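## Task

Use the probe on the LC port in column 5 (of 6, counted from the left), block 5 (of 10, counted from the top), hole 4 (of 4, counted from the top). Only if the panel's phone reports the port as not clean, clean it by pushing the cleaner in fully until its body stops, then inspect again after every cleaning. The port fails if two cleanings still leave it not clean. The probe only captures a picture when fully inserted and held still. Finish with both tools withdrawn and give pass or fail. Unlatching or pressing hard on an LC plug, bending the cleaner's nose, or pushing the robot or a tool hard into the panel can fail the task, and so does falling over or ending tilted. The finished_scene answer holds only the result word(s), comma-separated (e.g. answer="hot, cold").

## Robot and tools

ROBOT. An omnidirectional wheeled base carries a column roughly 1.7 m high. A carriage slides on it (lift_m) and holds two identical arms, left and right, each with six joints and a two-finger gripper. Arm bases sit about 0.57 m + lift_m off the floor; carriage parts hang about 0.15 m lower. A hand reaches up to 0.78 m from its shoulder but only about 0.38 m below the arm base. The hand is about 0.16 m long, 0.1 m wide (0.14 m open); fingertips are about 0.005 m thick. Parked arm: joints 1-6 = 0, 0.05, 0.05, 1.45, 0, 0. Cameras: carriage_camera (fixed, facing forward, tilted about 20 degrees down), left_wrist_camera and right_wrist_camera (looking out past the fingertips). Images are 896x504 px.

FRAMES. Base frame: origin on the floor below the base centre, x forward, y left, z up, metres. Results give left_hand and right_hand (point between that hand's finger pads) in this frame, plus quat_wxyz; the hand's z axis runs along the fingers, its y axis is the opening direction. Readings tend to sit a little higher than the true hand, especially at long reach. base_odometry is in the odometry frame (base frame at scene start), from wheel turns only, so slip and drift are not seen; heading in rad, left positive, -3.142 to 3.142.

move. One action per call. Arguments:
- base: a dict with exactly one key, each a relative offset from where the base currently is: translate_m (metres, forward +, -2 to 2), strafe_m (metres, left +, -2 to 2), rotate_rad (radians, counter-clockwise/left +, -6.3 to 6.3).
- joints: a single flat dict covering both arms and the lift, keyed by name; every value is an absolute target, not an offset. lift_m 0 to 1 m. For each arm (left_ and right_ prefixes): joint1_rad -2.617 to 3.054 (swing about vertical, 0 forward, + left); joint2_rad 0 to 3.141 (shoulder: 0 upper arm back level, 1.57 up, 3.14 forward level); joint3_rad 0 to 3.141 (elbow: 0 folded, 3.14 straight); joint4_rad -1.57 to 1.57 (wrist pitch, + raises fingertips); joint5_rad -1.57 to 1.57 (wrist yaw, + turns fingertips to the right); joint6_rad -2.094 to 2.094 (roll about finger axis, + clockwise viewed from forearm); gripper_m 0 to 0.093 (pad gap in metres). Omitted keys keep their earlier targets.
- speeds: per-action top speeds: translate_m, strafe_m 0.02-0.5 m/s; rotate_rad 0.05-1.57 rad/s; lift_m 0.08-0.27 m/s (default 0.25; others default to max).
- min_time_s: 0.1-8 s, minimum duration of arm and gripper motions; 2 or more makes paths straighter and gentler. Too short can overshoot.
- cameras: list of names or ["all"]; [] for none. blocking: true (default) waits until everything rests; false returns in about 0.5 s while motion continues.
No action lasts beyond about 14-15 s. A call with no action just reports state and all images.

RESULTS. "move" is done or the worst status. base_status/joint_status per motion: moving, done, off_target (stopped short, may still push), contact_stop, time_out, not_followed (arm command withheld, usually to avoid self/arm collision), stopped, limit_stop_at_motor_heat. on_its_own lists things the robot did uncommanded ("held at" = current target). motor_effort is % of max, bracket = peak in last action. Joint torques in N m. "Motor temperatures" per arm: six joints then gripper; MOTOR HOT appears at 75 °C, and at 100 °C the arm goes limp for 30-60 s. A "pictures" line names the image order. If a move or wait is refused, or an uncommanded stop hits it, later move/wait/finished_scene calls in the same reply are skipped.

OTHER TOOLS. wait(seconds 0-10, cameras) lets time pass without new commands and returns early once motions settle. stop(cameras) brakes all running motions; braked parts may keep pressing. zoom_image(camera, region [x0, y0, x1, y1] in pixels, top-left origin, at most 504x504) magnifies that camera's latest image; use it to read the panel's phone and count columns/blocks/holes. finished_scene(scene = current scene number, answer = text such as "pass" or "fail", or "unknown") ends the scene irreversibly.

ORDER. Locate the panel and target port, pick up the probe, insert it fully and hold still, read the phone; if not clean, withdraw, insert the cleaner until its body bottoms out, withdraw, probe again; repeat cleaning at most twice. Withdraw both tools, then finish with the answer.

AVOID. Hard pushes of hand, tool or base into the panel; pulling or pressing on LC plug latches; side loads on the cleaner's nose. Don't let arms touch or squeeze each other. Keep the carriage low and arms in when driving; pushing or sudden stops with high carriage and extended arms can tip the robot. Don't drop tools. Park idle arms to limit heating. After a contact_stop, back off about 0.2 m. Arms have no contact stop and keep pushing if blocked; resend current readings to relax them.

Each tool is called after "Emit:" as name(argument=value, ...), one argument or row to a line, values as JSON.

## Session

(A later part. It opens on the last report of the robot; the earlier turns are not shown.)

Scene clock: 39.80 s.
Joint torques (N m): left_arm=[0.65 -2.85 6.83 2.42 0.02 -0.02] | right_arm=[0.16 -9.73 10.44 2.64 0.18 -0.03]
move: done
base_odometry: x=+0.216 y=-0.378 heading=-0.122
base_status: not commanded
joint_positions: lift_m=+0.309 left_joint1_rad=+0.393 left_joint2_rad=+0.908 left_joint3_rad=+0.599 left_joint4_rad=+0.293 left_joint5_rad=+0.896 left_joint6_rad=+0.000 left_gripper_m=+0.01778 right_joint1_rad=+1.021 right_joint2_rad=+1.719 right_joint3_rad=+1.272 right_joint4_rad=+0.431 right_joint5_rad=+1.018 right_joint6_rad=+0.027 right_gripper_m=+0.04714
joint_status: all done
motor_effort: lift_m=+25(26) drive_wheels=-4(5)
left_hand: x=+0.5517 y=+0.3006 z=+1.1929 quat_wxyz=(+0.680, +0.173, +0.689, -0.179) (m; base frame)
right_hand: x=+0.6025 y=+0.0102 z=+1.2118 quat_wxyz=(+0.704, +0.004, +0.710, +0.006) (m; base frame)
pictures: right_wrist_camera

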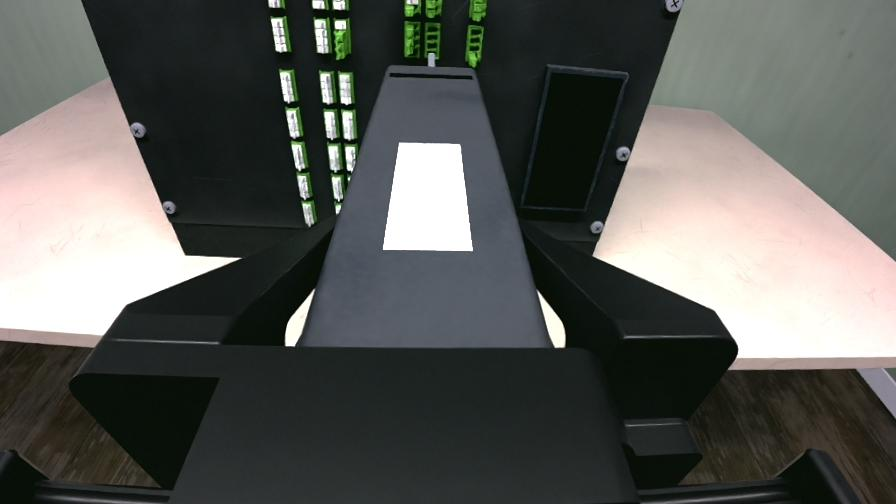

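Emit:
move(
  base={"translate_m": 0.009},
  speeds={"translate_m": 0.02},
  cameras=["left_wrist_camera","right_wrist_camera"],
)

Emit:
zoom_image(
  camera="right_wrist_camera",
  region=[390, 20, 480, 70],
)

Emit:
zoom_image(
  camera="left_wrist_camera",
  region=[500, 0, 660, 80],
)

Scene clock: 40.93 s.
Joint torques (N m): left_arm=[0.7 -3.11 7.08 2.43 -0.03 0.02] | right_arm=[-0.05 -9.72 10.44 2.65 0.11 -0.05]
move: done
base_odometry: x=+0.225 y=-0.380 heading=-0.122
base_status: done
joint_positions: lift_m=+0.309 left_joint1_rad=+0.393 left_joint2_rad=+0.908 left_joint3_rad=+0.599 left_joint4_rad=+0.293 left_joint5_rad=+0.896 left_joint6_rad=+0.000 left_gripper_m=+0.01778 right_joint1_rad=+1.024 right_joint2_rad=+1.719 right_joint3_rad=+1.272 right_joint4_rad=+0.431 right_joint5_rad=+1.022 right_joint6_rad=+0.027 right_gripper_m=+0.04714
joint_status: not commanded
motor_effort: lift_m=+25(26) drive_wheels=-4(11)
left_hand: x=+0.5517 y=+0.3006 z=+1.1929 quat_wxyz=(+0.680, +0.173, +0.689, -0.179) (m; base frame)
right_hand: x=+0.6017 y=+0.0103 z=+1.2117 quat_wxyz=(+0.704, +0.004, +0.710, +0.005) (m; base frame)
pictures: left_wrist_camera, right_wrist_camera

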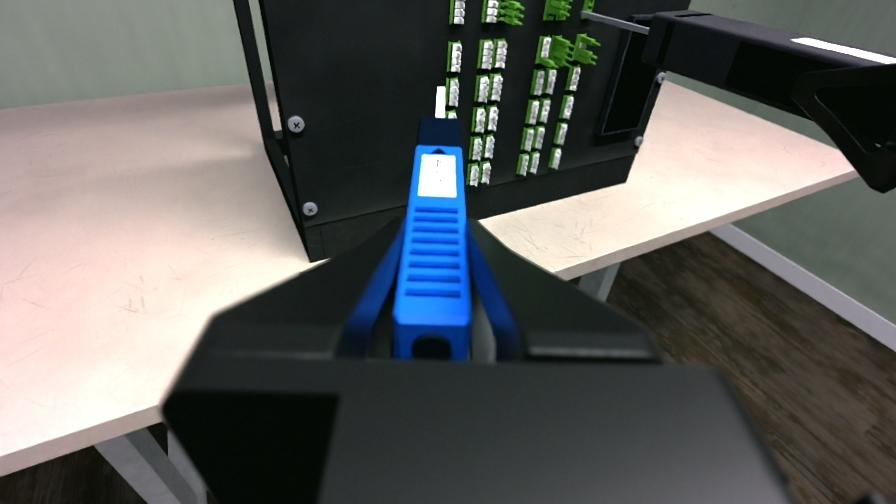

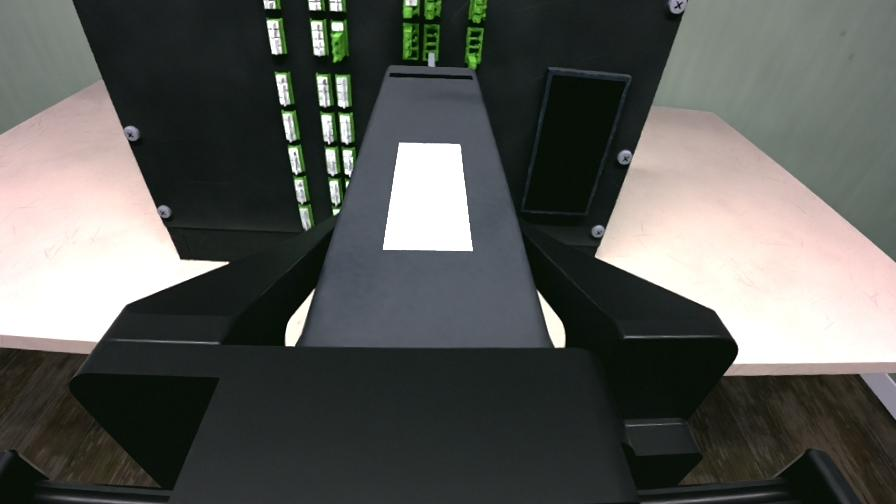

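Scaled by 5.600.

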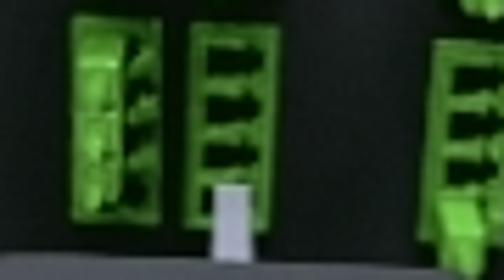

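Scaled by 3.150.

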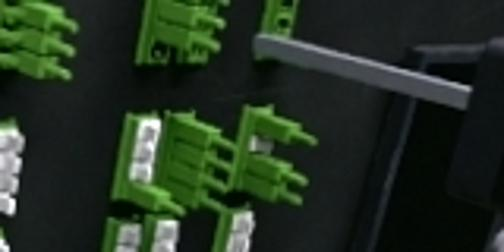

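Emit:
zoom_image(
  camera="left_wrist_camera",
  region=[530, 0, 610, 45],
)

Emit:
zoom_image(
  camera="right_wrist_camera",
  region=[410, 30, 460, 70],
)

Scaled by 6.300.

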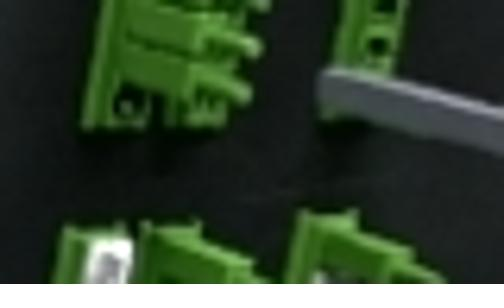

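Scaled by 10.080.

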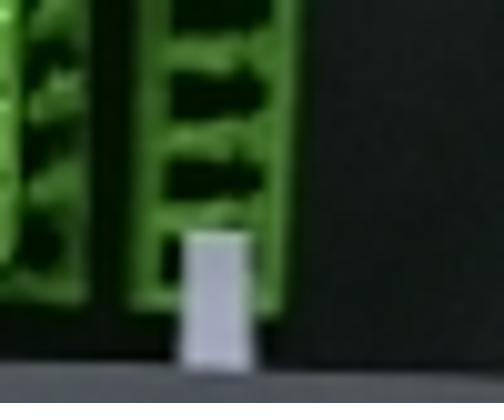

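Emit:
move(
  base={"translate_m": 0.015},
  speeds={"translate_m": 0.03},
  joints={"lift_m": 0.304},
  cameras=["left_wrist_camera","right_wrist_camera"],
)

Emit:
zoom_image(
  camera="right_wrist_camera",
  region=[390, 20, 480, 70],
)

Emit:
zoom_image(
  camera="left_wrist_camera",
  region=[530, 0, 610, 45],
)

Scene clock: 42.77 s.
Joint torques (N m): left_arm=[0.66 -2.85 6.82 2.48 -0.04 0.01] | right_arm=[-0.09 -9.88 10.21 2.66 0.13 -0.04]
move: done
base_odometry: x=+0.240 y=-0.382 heading=-0.123
base_status: done
joint_positions: lift_m=+0.304 left_joint1_rad=+0.393 left_joint2_rad=+0.907 left_joint3_rad=+0.599 left_joint4_rad=+0.293 left_joint5_rad=+0.896 left_joint6_rad=+0.000 left_gripper_m=+0.01778 right_joint1_rad=+1.025 right_joint2_rad=+1.721 right_joint3_rad=+1.275 right_joint4_rad=+0.428 right_joint5_rad=+1.025 right_joint6_rad=+0.027 right_gripper_m=+0.04714
joint_status: all done
motor_effort: lift_m=+22(23) drive_wheels=-4(13)
left_hand: x=+0.5515 y=+0.3005 z=+1.1880 quat_wxyz=(+0.681, +0.173, +0.689, -0.179) (m; base frame)
right_hand: x=+0.6017 y=+0.0107 z=+1.2061 quat_wxyz=(+0.704, +0.004, +0.710, +0.004) (m; base frame)
pictures: left_wrist_camera, right_wrist_camera

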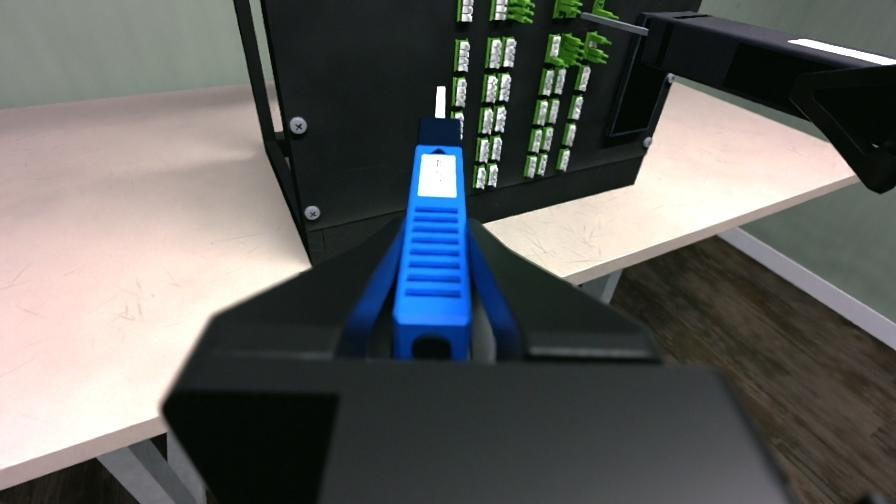

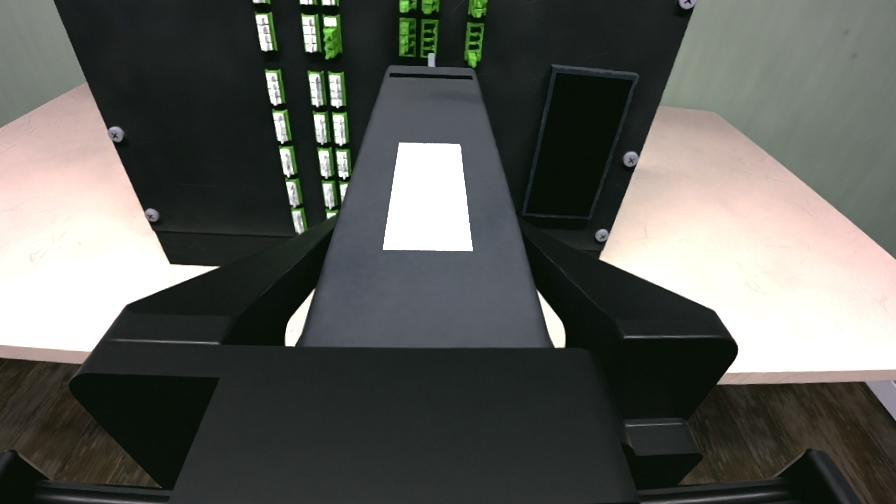

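Scaled by 5.600.

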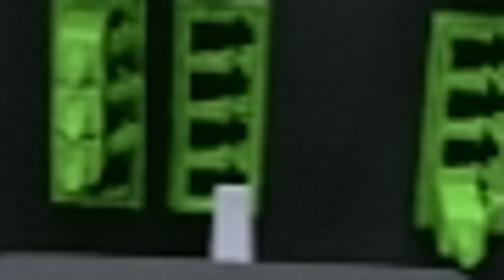

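Scaled by 6.300.

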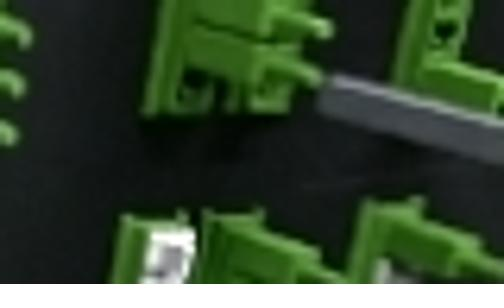

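Emit:
move(
  base={"rotate_rad": 0.005},
  speeds={"rotate_rad": 0.05},
  cameras=["right_wrist_camera"],
)

Emit:
zoom_image(
  camera="right_wrist_camera",
  region=[390, 20, 480, 70],
)

Scene clock: 43.53 s.
Joint torques (N m): left_arm=[0.64 -2.74 7.1 2.4 0.02 0.01] | right_arm=[-0.17 -9.77 10.22 2.69 0.12 -0.04]
move: done
base_odometry: x=+0.240 y=-0.382 heading=-0.119
base_status: done
joint_positions: lift_m=+0.304 left_joint1_rad=+0.394 left_joint2_rad=+0.907 left_joint3_rad=+0.599 left_joint4_rad=+0.293 left_joint5_rad=+0.896 left_joint6_rad=+0.000 left_gripper_m=+0.01778 right_joint1_rad=+1.025 right_joint2_rad=+1.721 right_joint3_rad=+1.275 right_joint4_rad=+0.428 right_joint5_rad=+1.025 right_joint6_rad=+0.027 right_gripper_m=+0.04714
joint_status: not commanded
motor_effort: lift_m=+22(22) drive_wheels=+9(10)
left_hand: x=+0.5515 y=+0.3006 z=+1.1880 quat_wxyz=(+0.681, +0.173, +0.689, -0.179) (m; base frame)
right_hand: x=+0.6017 y=+0.0107 z=+1.2061 quat_wxyz=(+0.704, +0.004, +0.710, +0.004) (m; base frame)
pictures: right_wrist_camera

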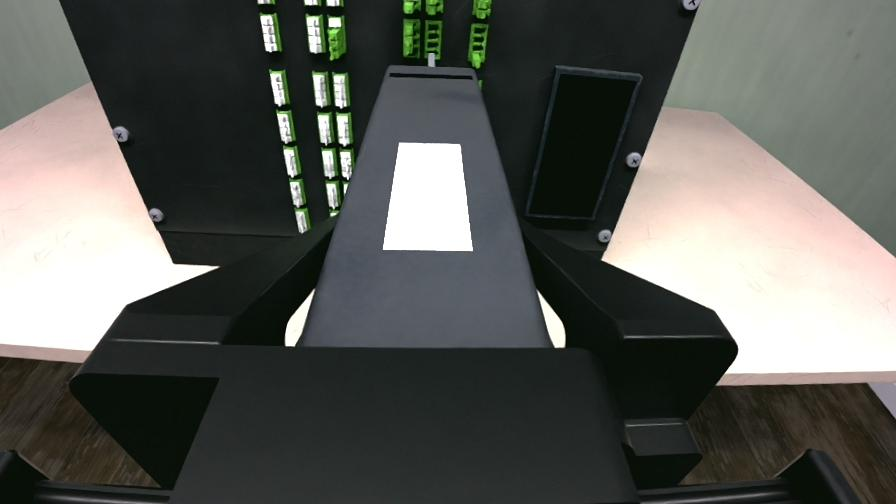

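Scaled by 5.600.

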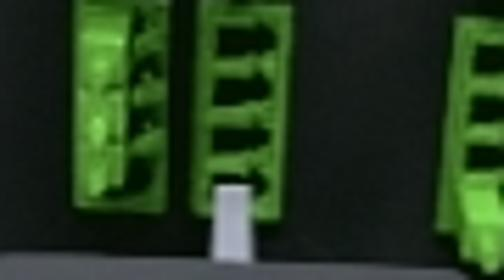

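Emit:
move(
  base={"translate_m": 0.009},
  speeds={"translate_m": 0.02},
  cameras=["left_wrist_camera","right_wrist_camera"],
)

Emit:
zoom_image(
  camera="right_wrist_camera",
  region=[390, 20, 480, 70],
)

Emit:
zoom_image(
  camera="left_wrist_camera",
  region=[530, 0, 610, 45],
)

Scene clock: 44.53 s.
Joint torques (N m): left_arm=[0.55 -2.86 6.79 2.41 -0.07 -0.01] | right_arm=[-0.25 -9.84 10.19 2.67 0.09 -0.04]
move: done
base_odometry: x=+0.249 y=-0.383 heading=-0.120
base_status: done
joint_positions: lift_m=+0.304 left_joint1_rad=+0.394 left_joint2_rad=+0.907 left_joint3_rad=+0.599 left_joint4_rad=+0.293 left_joint5_rad=+0.896 left_joint6_rad=+0.000 left_gripper_m=+0.01778 right_joint1_rad=+1.026 right_joint2_rad=+1.721 right_joint3_rad=+1.275 right_joint4_rad=+0.428 right_joint5_rad=+1.026 right_joint6_rad=+0.027 right_gripper_m=+0.04714
joint_status: not commanded
motor_effort: lift_m=+22(22) drive_wheels=-5(15)
left_hand: x=+0.5515 y=+0.3006 z=+1.1880 quat_wxyz=(+0.681, +0.173, +0.689, -0.179) (m; base frame)
right_hand: x=+0.6013 y=+0.0111 z=+1.2061 quat_wxyz=(+0.704, +0.004, +0.710, +0.004) (m; base frame)
pictures: left_wrist_camera, right_wrist_camera

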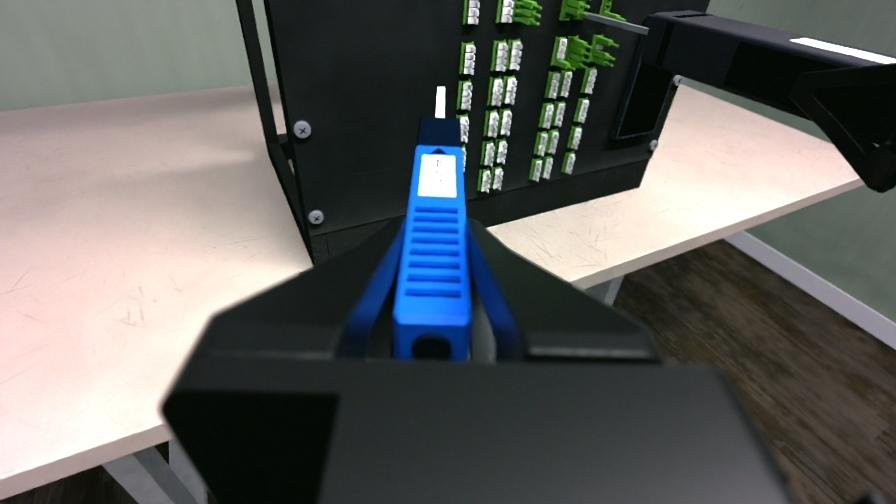

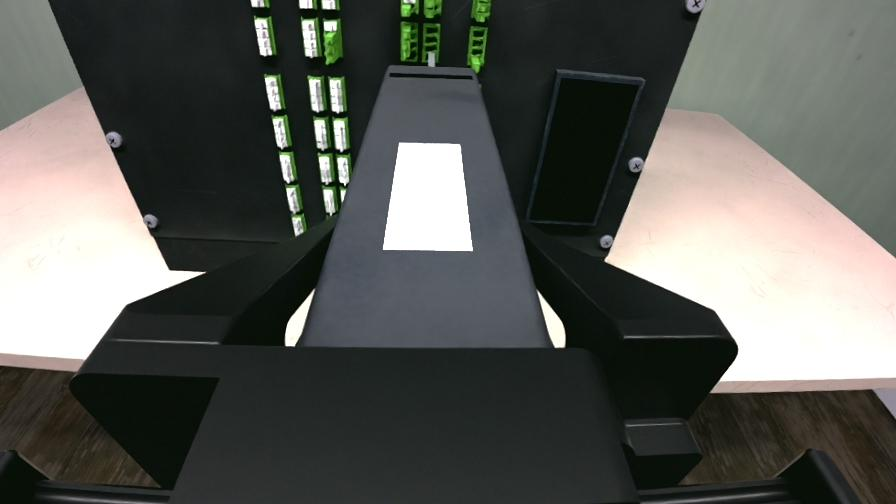

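Scaled by 5.600.

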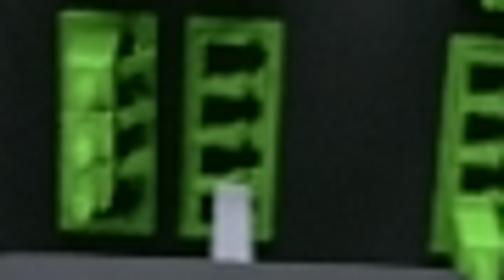

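Scaled by 6.300.

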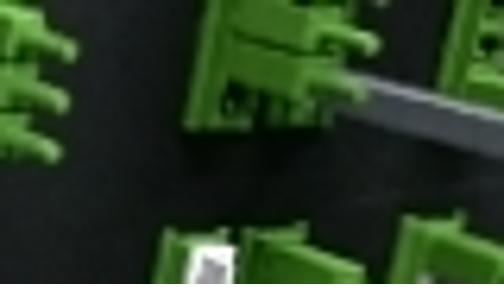

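Emit:
move(
  base={"rotate_rad": 0.002},
  joints={"lift_m": 0.3024},
  speeds={"rotate_rad": 0.05},
  cameras=["left_wrist_camera","right_wrist_camera"],
)

Emit:
zoom_image(
  camera="right_wrist_camera",
  region=[390, 20, 480, 70],
)

Emit:
zoom_image(
  camera="left_wrist_camera",
  region=[530, 0, 610, 45],
)

Scene clock: 45.17 s.
Joint torques (N m): left_arm=[0.73 -2.8 6.89 2.43 0 0.04] | right_arm=[-0.2 -9.92 10.19 2.69 0.1 -0.05]
move: done
base_odometry: x=+0.249 y=-0.383 heading=-0.119
base_status: done
joint_positions: lift_m=+0.303 left_joint1_rad=+0.394 left_joint2_rad=+0.907 left_joint3_rad=+0.599 left_joint4_rad=+0.292 left_joint5_rad=+0.896 left_joint6_rad=+0.000 left_gripper_m=+0.01778 right_joint1_rad=+1.026 right_joint2_rad=+1.721 right_joint3_rad=+1.275 right_joint4_rad=+0.427 right_joint5_rad=+1.026 right_joint6_rad=+0.027 right_gripper_m=+0.04714
joint_status: all done
motor_effort: lift_m=+21(21) drive_wheels=+8(8)
left_hand: x=+0.5515 y=+0.3006 z=+1.1863 quat_wxyz=(+0.680, +0.173, +0.689, -0.179) (m; base frame)
right_hand: x=+0.6013 y=+0.0110 z=+1.2044 quat_wxyz=(+0.703, +0.004, +0.711, +0.004) (m; base frame)
pictures: left_wrist_camera, right_wrist_camera

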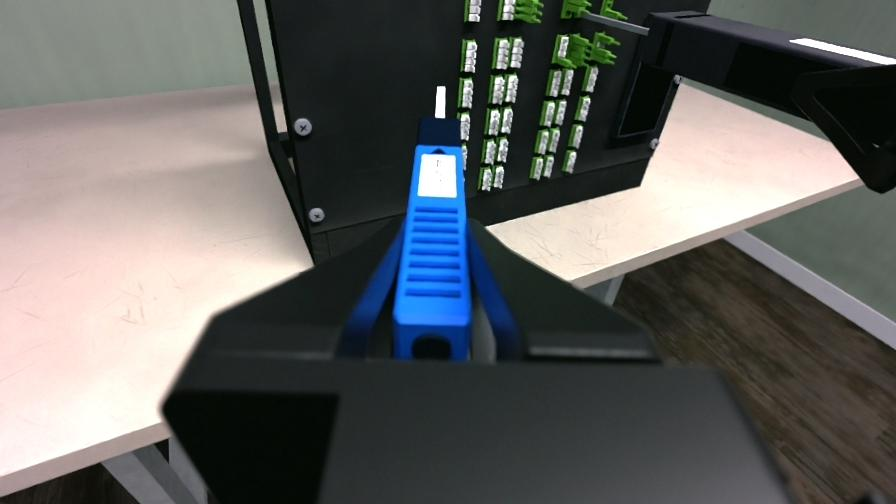

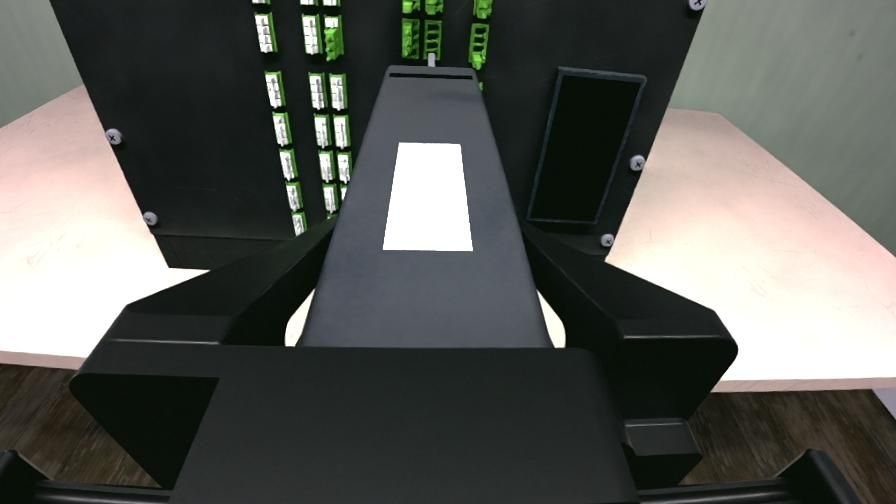

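Scaled by 5.600.

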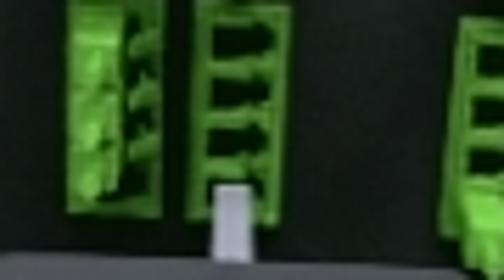

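Scaled by 6.300.

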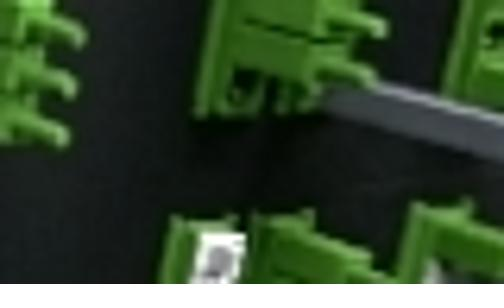

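Emit:
move(
  base={"translate_m": 0.007},
  speeds={"translate_m": 0.02},
  cameras=["left_wrist_camera","right_wrist_camera"],
)

Emit:
zoom_image(
  camera="right_wrist_camera",
  region=[390, 20, 480, 70],
)

Emit:
zoom_image(
  camera="left_wrist_camera",
  region=[530, 0, 610, 45],
)

Scene clock: 46.33 s.
Joint torques (N m): left_arm=[0.62 -2.76 6.95 2.47 0 -0.01] | right_arm=[-0.36 -9.94 10.22 2.69 0.09 -0.04]
move: done
base_odometry: x=+0.255 y=-0.384 heading=-0.120
base_status: done
joint_positions: lift_m=+0.303 left_joint1_rad=+0.394 left_joint2_rad=+0.907 left_joint3_rad=+0.599 left_joint4_rad=+0.292 left_joint5_rad=+0.896 left_joint6_rad=+0.000 left_gripper_m=+0.01778 right_joint1_rad=+1.030 right_joint2_rad=+1.721 right_joint3_rad=+1.275 right_joint4_rad=+0.427 right_joint5_rad=+1.029 right_joint6_rad=+0.027 right_gripper_m=+0.04714
joint_status: not commanded
motor_effort: lift_m=+21(21) drive_wheels=+4(13)
left_hand: x=+0.5515 y=+0.3006 z=+1.1863 quat_wxyz=(+0.680, +0.173, +0.689, -0.179) (m; base frame)
right_hand: x=+0.6000 y=+0.0119 z=+1.2044 quat_wxyz=(+0.704, +0.003, +0.711, +0.004) (m; base frame)
pictures: left_wrist_camera, right_wrist_camera

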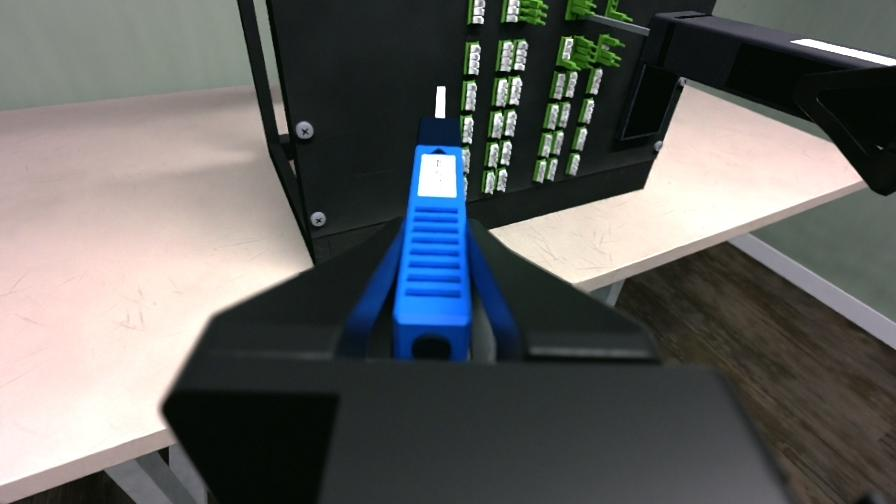

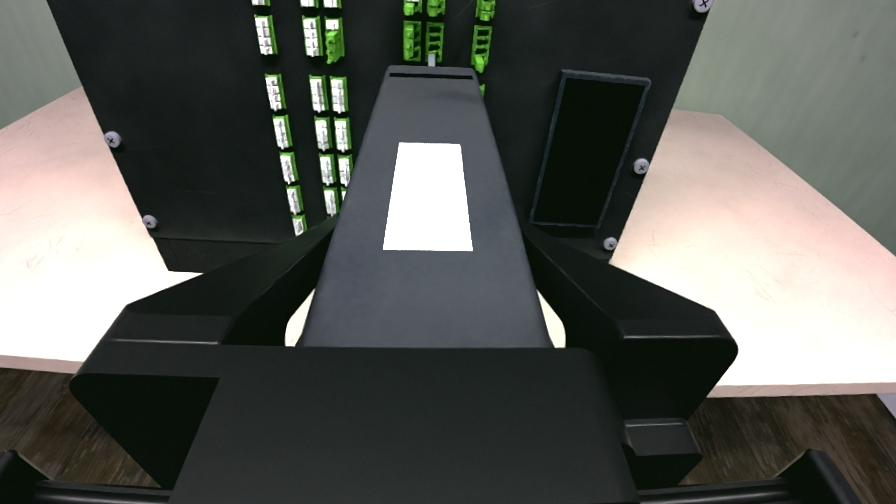

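Scaled by 5.600.

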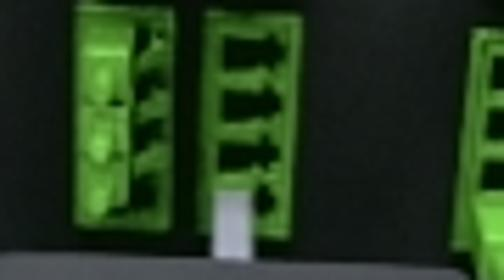

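Scaled by 6.300.

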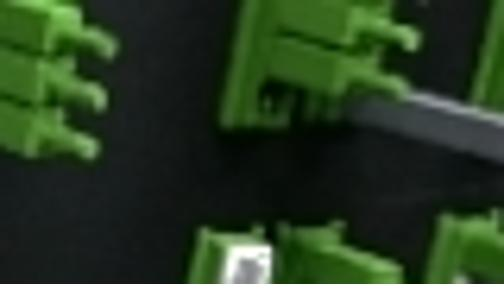

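Emit:
move(
  base={"translate_m": 0.005},
  speeds={"translate_m": 0.02},
  cameras=["left_wrist_camera","right_wrist_camera"],
)

Emit:
zoom_image(
  camera="right_wrist_camera",
  region=[390, 20, 480, 70],
)

Emit:
zoom_image(
  camera="left_wrist_camera",
  region=[530, 0, 610, 45],
)

Scene clock: 47.17 s.
Joint torques (N m): left_arm=[0.73 -2.92 6.86 2.39 0.01 0.08] | right_arm=[-1.36 -9.89 10.19 2.67 -0.13 -0.04]
move: done
base_odometry: x=+0.260 y=-0.385 heading=-0.120
base_status: done
joint_positions: lift_m=+0.303 left_joint1_rad=+0.394 left_joint2_rad=+0.907 left_joint3_rad=+0.599 left_joint4_rad=+0.292 left_joint5_rad=+0.896 left_joint6_rad=+0.000 left_gripper_m=+0.01778 right_joint1_rad=+1.040 right_joint2_rad=+1.721 right_joint3_rad=+1.275 right_joint4_rad=+0.427 right_joint5_rad=+1.044 right_joint6_rad=+0.027 right_gripper_m=+0.04714
joint_status: not commanded
motor_effort: lift_m=+21(21) drive_wheels=+4(11)
left_hand: x=+0.5515 y=+0.3006 z=+1.1863 quat_wxyz=(+0.680, +0.173, +0.689, -0.179) (m; base frame)
right_hand: x=+0.5965 y=+0.0132 z=+1.2044 quat_wxyz=(+0.704, +0.005, +0.711, +0.002) (m; base frame)
pictures: left_wrist_camera, right_wrist_camera

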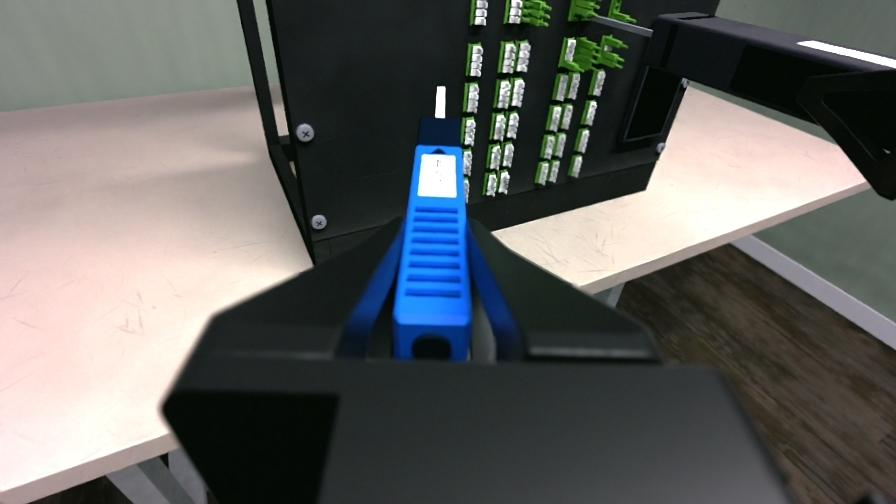

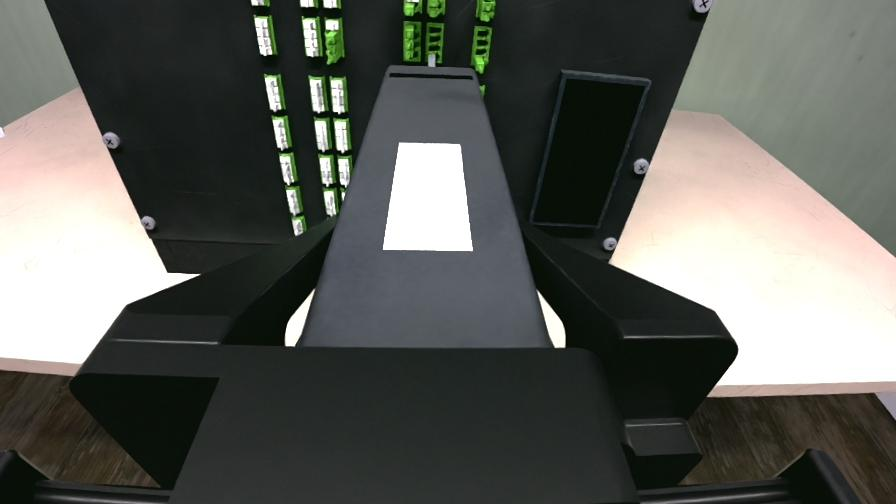

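Scaled by 5.600.

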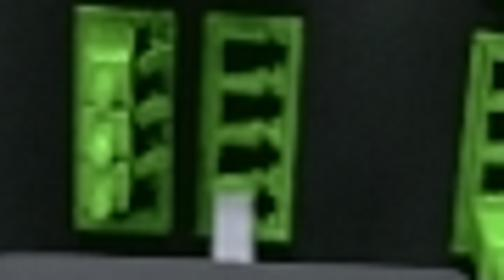

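Scaled by 6.300.

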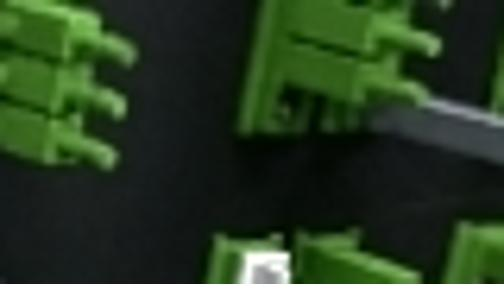

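Emit:
move(
  base={"translate_m": -0.006},
  speeds={"translate_m": 0.02},
  cameras=["left_wrist_camera","right_wrist_camera"],
)

Emit:
zoom_image(
  camera="right_wrist_camera",
  region=[410, 30, 460, 70],
)

Scene clock: 48.30 s.
Joint torques (N m): left_arm=[0.68 -2.82 6.94 2.42 -0.02 0.02] | right_arm=[-0.29 -9.91 10.21 2.69 0.13 -0.04]
move: done
base_odometry: x=+0.254 y=-0.384 heading=-0.121
base_status: done
joint_positions: lift_m=+0.303 left_joint1_rad=+0.394 left_joint2_rad=+0.907 left_joint3_rad=+0.599 left_joint4_rad=+0.292 left_joint5_rad=+0.896 left_joint6_rad=+0.000 left_gripper_m=+0.01778 right_joint1_rad=+1.026 right_joint2_rad=+1.721 right_joint3_rad=+1.275 right_joint4_rad=+0.427 right_joint5_rad=+1.021 right_joint6_rad=+0.027 right_gripper_m=+0.04714
joint_status: not commanded
motor_effort: lift_m=+21(21) drive_wheels=+2(9)
left_hand: x=+0.5515 y=+0.3006 z=+1.1863 quat_wxyz=(+0.680, +0.173, +0.689, -0.179) (m; base frame)
right_hand: x=+0.6013 y=+0.0120 z=+1.2043 quat_wxyz=(+0.703, +0.002, +0.711, +0.005) (m; base frame)
pictures: left_wrist_camera, right_wrist_camera

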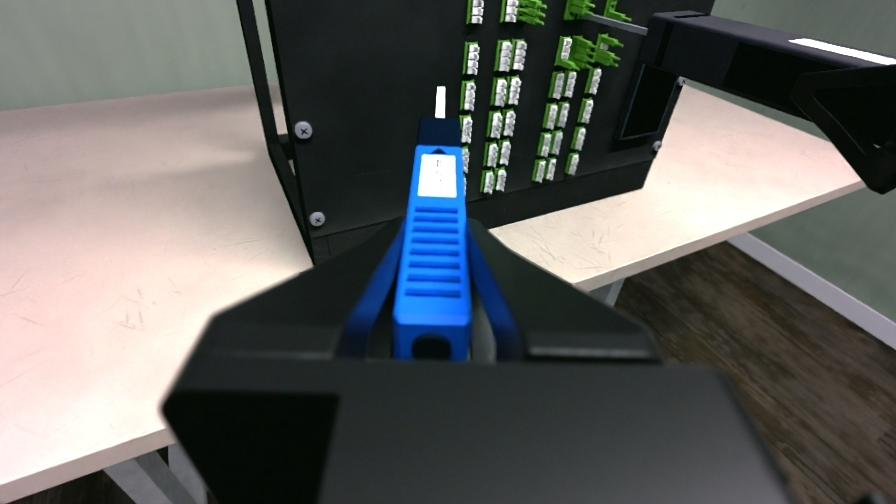

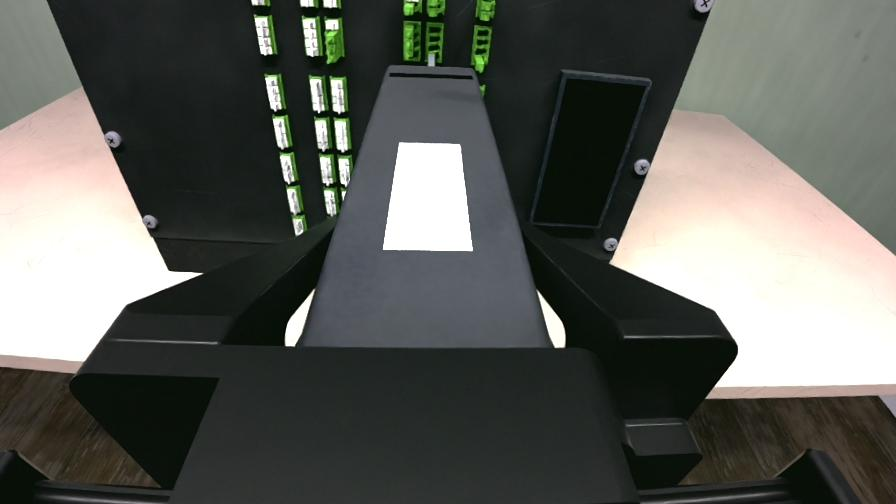

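Scaled by 10.080.

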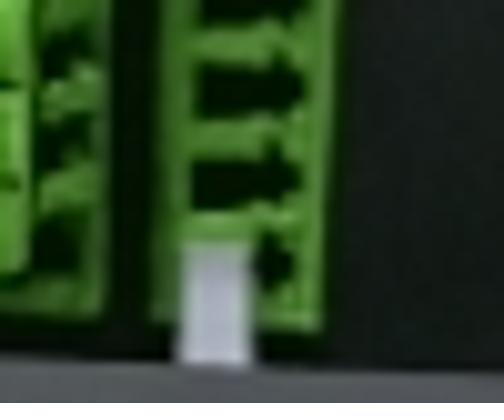

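Emit:
move(
  base={"translate_m": -0.005},
  speeds={"translate_m": 0.02},
  joints={"lift_m": 0.3012},
  cameras=["left_wrist_camera","right_wrist_camera"],
)

Emit:
zoom_image(
  camera="right_wrist_camera",
  region=[410, 30, 460, 70],
)

Emit:
zoom_image(
  camera="left_wrist_camera",
  region=[550, 0, 630, 45],
)

Scene clock: 49.40 s.
Joint torques (N m): left_arm=[0.81 -2.89 6.82 2.44 -0.04 0] | right_arm=[-0.05 -9.91 10.14 2.67 0.17 -0.04]
move: done
base_odometry: x=+0.249 y=-0.384 heading=-0.121
base_status: done
joint_positions: lift_m=+0.301 left_joint1_rad=+0.394 left_joint2_rad=+0.906 left_joint3_rad=+0.599 left_joint4_rad=+0.291 left_joint5_rad=+0.896 left_joint6_rad=+0.000 left_gripper_m=+0.01778 right_joint1_rad=+1.024 right_joint2_rad=+1.721 right_joint3_rad=+1.275 right_joint4_rad=+0.430 right_joint5_rad=+1.020 right_joint6_rad=+0.027 right_gripper_m=+0.04714
joint_status: all done
motor_effort: lift_m=+21(22) drive_wheels=+2(7)
left_hand: x=+0.5515 y=+0.3006 z=+1.1851 quat_wxyz=(+0.680, +0.172, +0.689, -0.179) (m; base frame)
right_hand: x=+0.6019 y=+0.0114 z=+1.2040 quat_wxyz=(+0.704, +0.004, +0.710, +0.006) (m; base frame)
pictures: left_wrist_camera, right_wrist_camera

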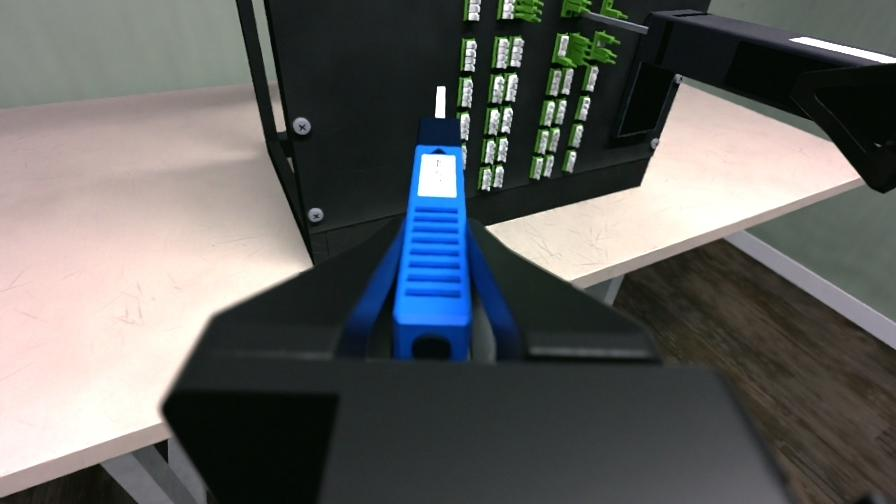

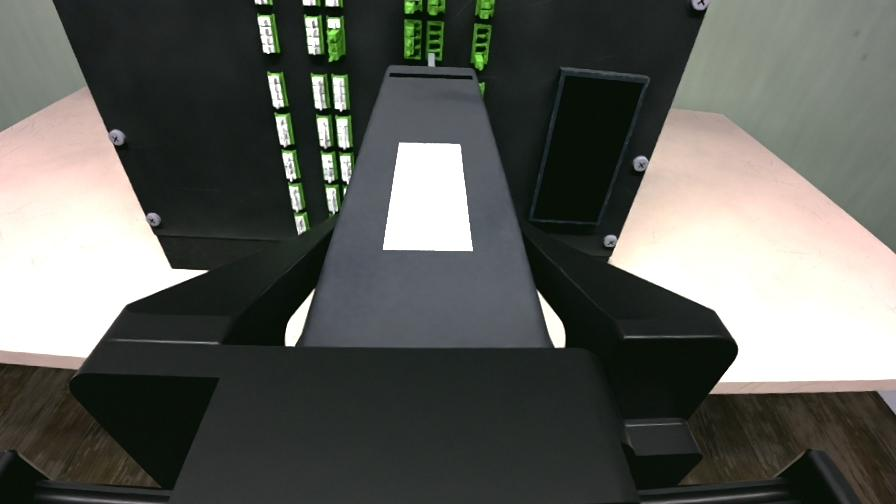

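Scaled by 10.080.

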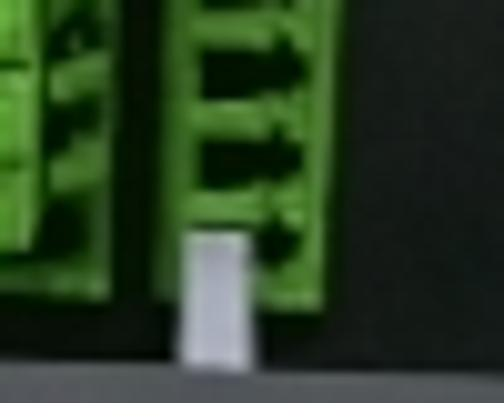

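Scaled by 6.300.

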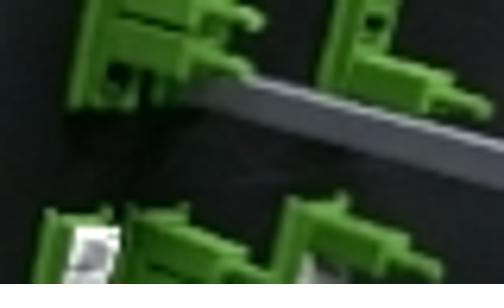

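Emit:
move(
  base={"rotate_rad": -0.0015},
  speeds={"rotate_rad": 0.05},
  joints={"lift_m": 0.3004},
  cameras=["right_wrist_camera"],
)

Emit:
zoom_image(
  camera="right_wrist_camera",
  region=[410, 30, 460, 70],
)

Scene clock: 52.23 s.
Joint torques (N m): left_arm=[0.73 -2.76 7.05 2.42 -0.02 0.02] | right_arm=[-0.09 -9.89 10.13 2.64 0.17 -0.04]
move: done
base_odometry: x=+0.249 y=-0.384 heading=-0.122
base_status: done
joint_positions: lift_m=+0.301 left_joint1_rad=+0.394 left_joint2_rad=+0.906 left_joint3_rad=+0.599 left_joint4_rad=+0.290 left_joint5_rad=+0.896 left_joint6_rad=+0.000 left_gripper_m=+0.01778 right_joint1_rad=+1.025 right_joint2_rad=+1.721 right_joint3_rad=+1.275 right_joint4_rad=+0.430 right_joint5_rad=+1.020 right_joint6_rad=+0.027 right_gripper_m=+0.04714
joint_status: all done
motor_effort: lift_m=+21(21) drive_wheels=+2(3)
left_hand: x=+0.5514 y=+0.3006 z=+1.1843 quat_wxyz=(+0.680, +0.172, +0.690, -0.179) (m; base frame)
right_hand: x=+0.6017 y=+0.0117 z=+1.2032 quat_wxyz=(+0.704, +0.003, +0.710, +0.006) (m; base frame)
pictures: right_wrist_camera

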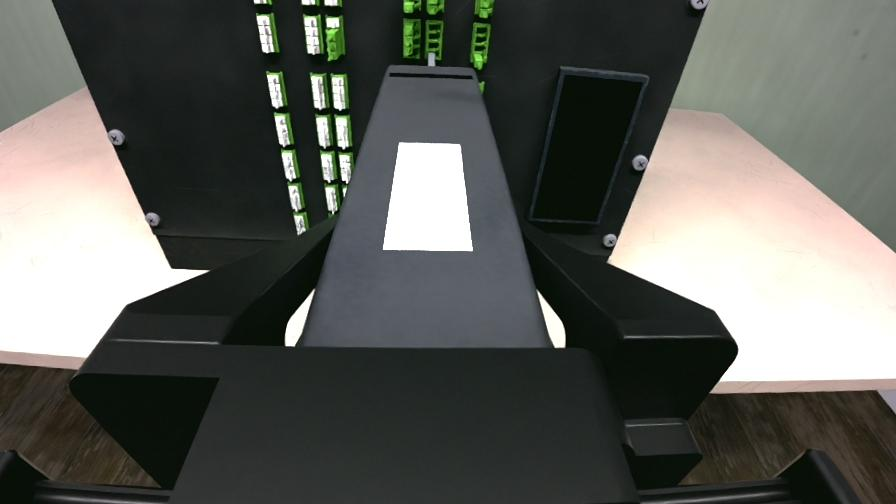

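Scaled by 10.080.

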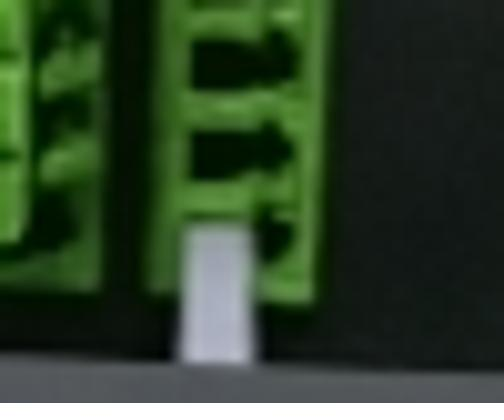

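Emit:
move(
  base={"translate_m": 0.009},
  speeds={"translate_m": 0.02},
  cameras=["left_wrist_camera","right_wrist_camera"],
)

Emit:
zoom_image(
  camera="right_wrist_camera",
  region=[410, 30, 460, 70],
)

Scene clock: 53.17 s.
Joint torques (N m): left_arm=[0.55 -2.77 7.04 2.48 0.01 0.03] | right_arm=[-0.85 -9.88 10.07 2.66 0.04 -0.04]
move: done
base_odometry: x=+0.258 y=-0.385 heading=-0.122
base_status: done
joint_positions: lift_m=+0.301 left_joint1_rad=+0.394 left_joint2_rad=+0.906 left_joint3_rad=+0.599 left_joint4_rad=+0.290 left_joint5_rad=+0.896 left_joint6_rad=+0.000 left_gripper_m=+0.01778 right_joint1_rad=+1.033 right_joint2_rad=+1.721 right_joint3_rad=+1.275 right_joint4_rad=+0.431 right_joint5_rad=+1.031 right_joint6_rad=+0.027 right_gripper_m=+0.04714
joint_status: not commanded
motor_effort: lift_m=+21(21) drive_wheels=+1(9)
left_hand: x=+0.5514 y=+0.3006 z=+1.1843 quat_wxyz=(+0.680, +0.172, +0.690, -0.179) (m; base frame)
right_hand: x=+0.5988 y=+0.0130 z=+1.2035 quat_wxyz=(+0.704, +0.004, +0.710, +0.006) (m; base frame)
pictures: left_wrist_camera, right_wrist_camera

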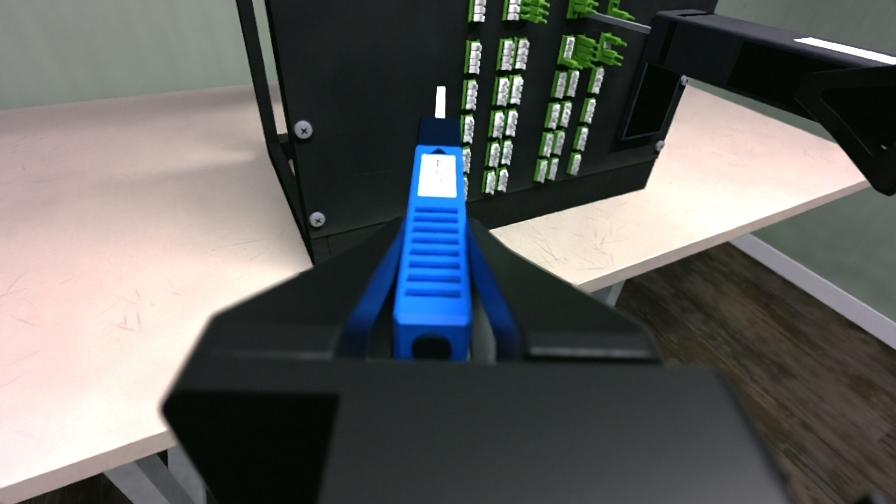

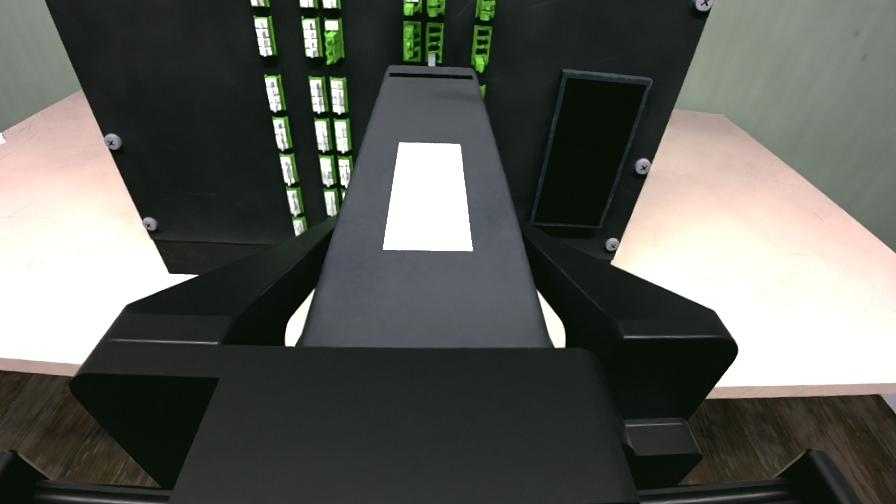

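Scaled by 10.080.

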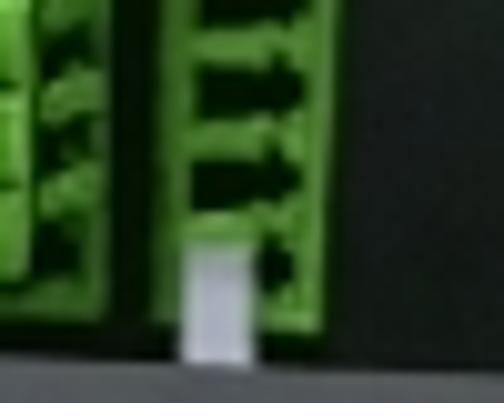

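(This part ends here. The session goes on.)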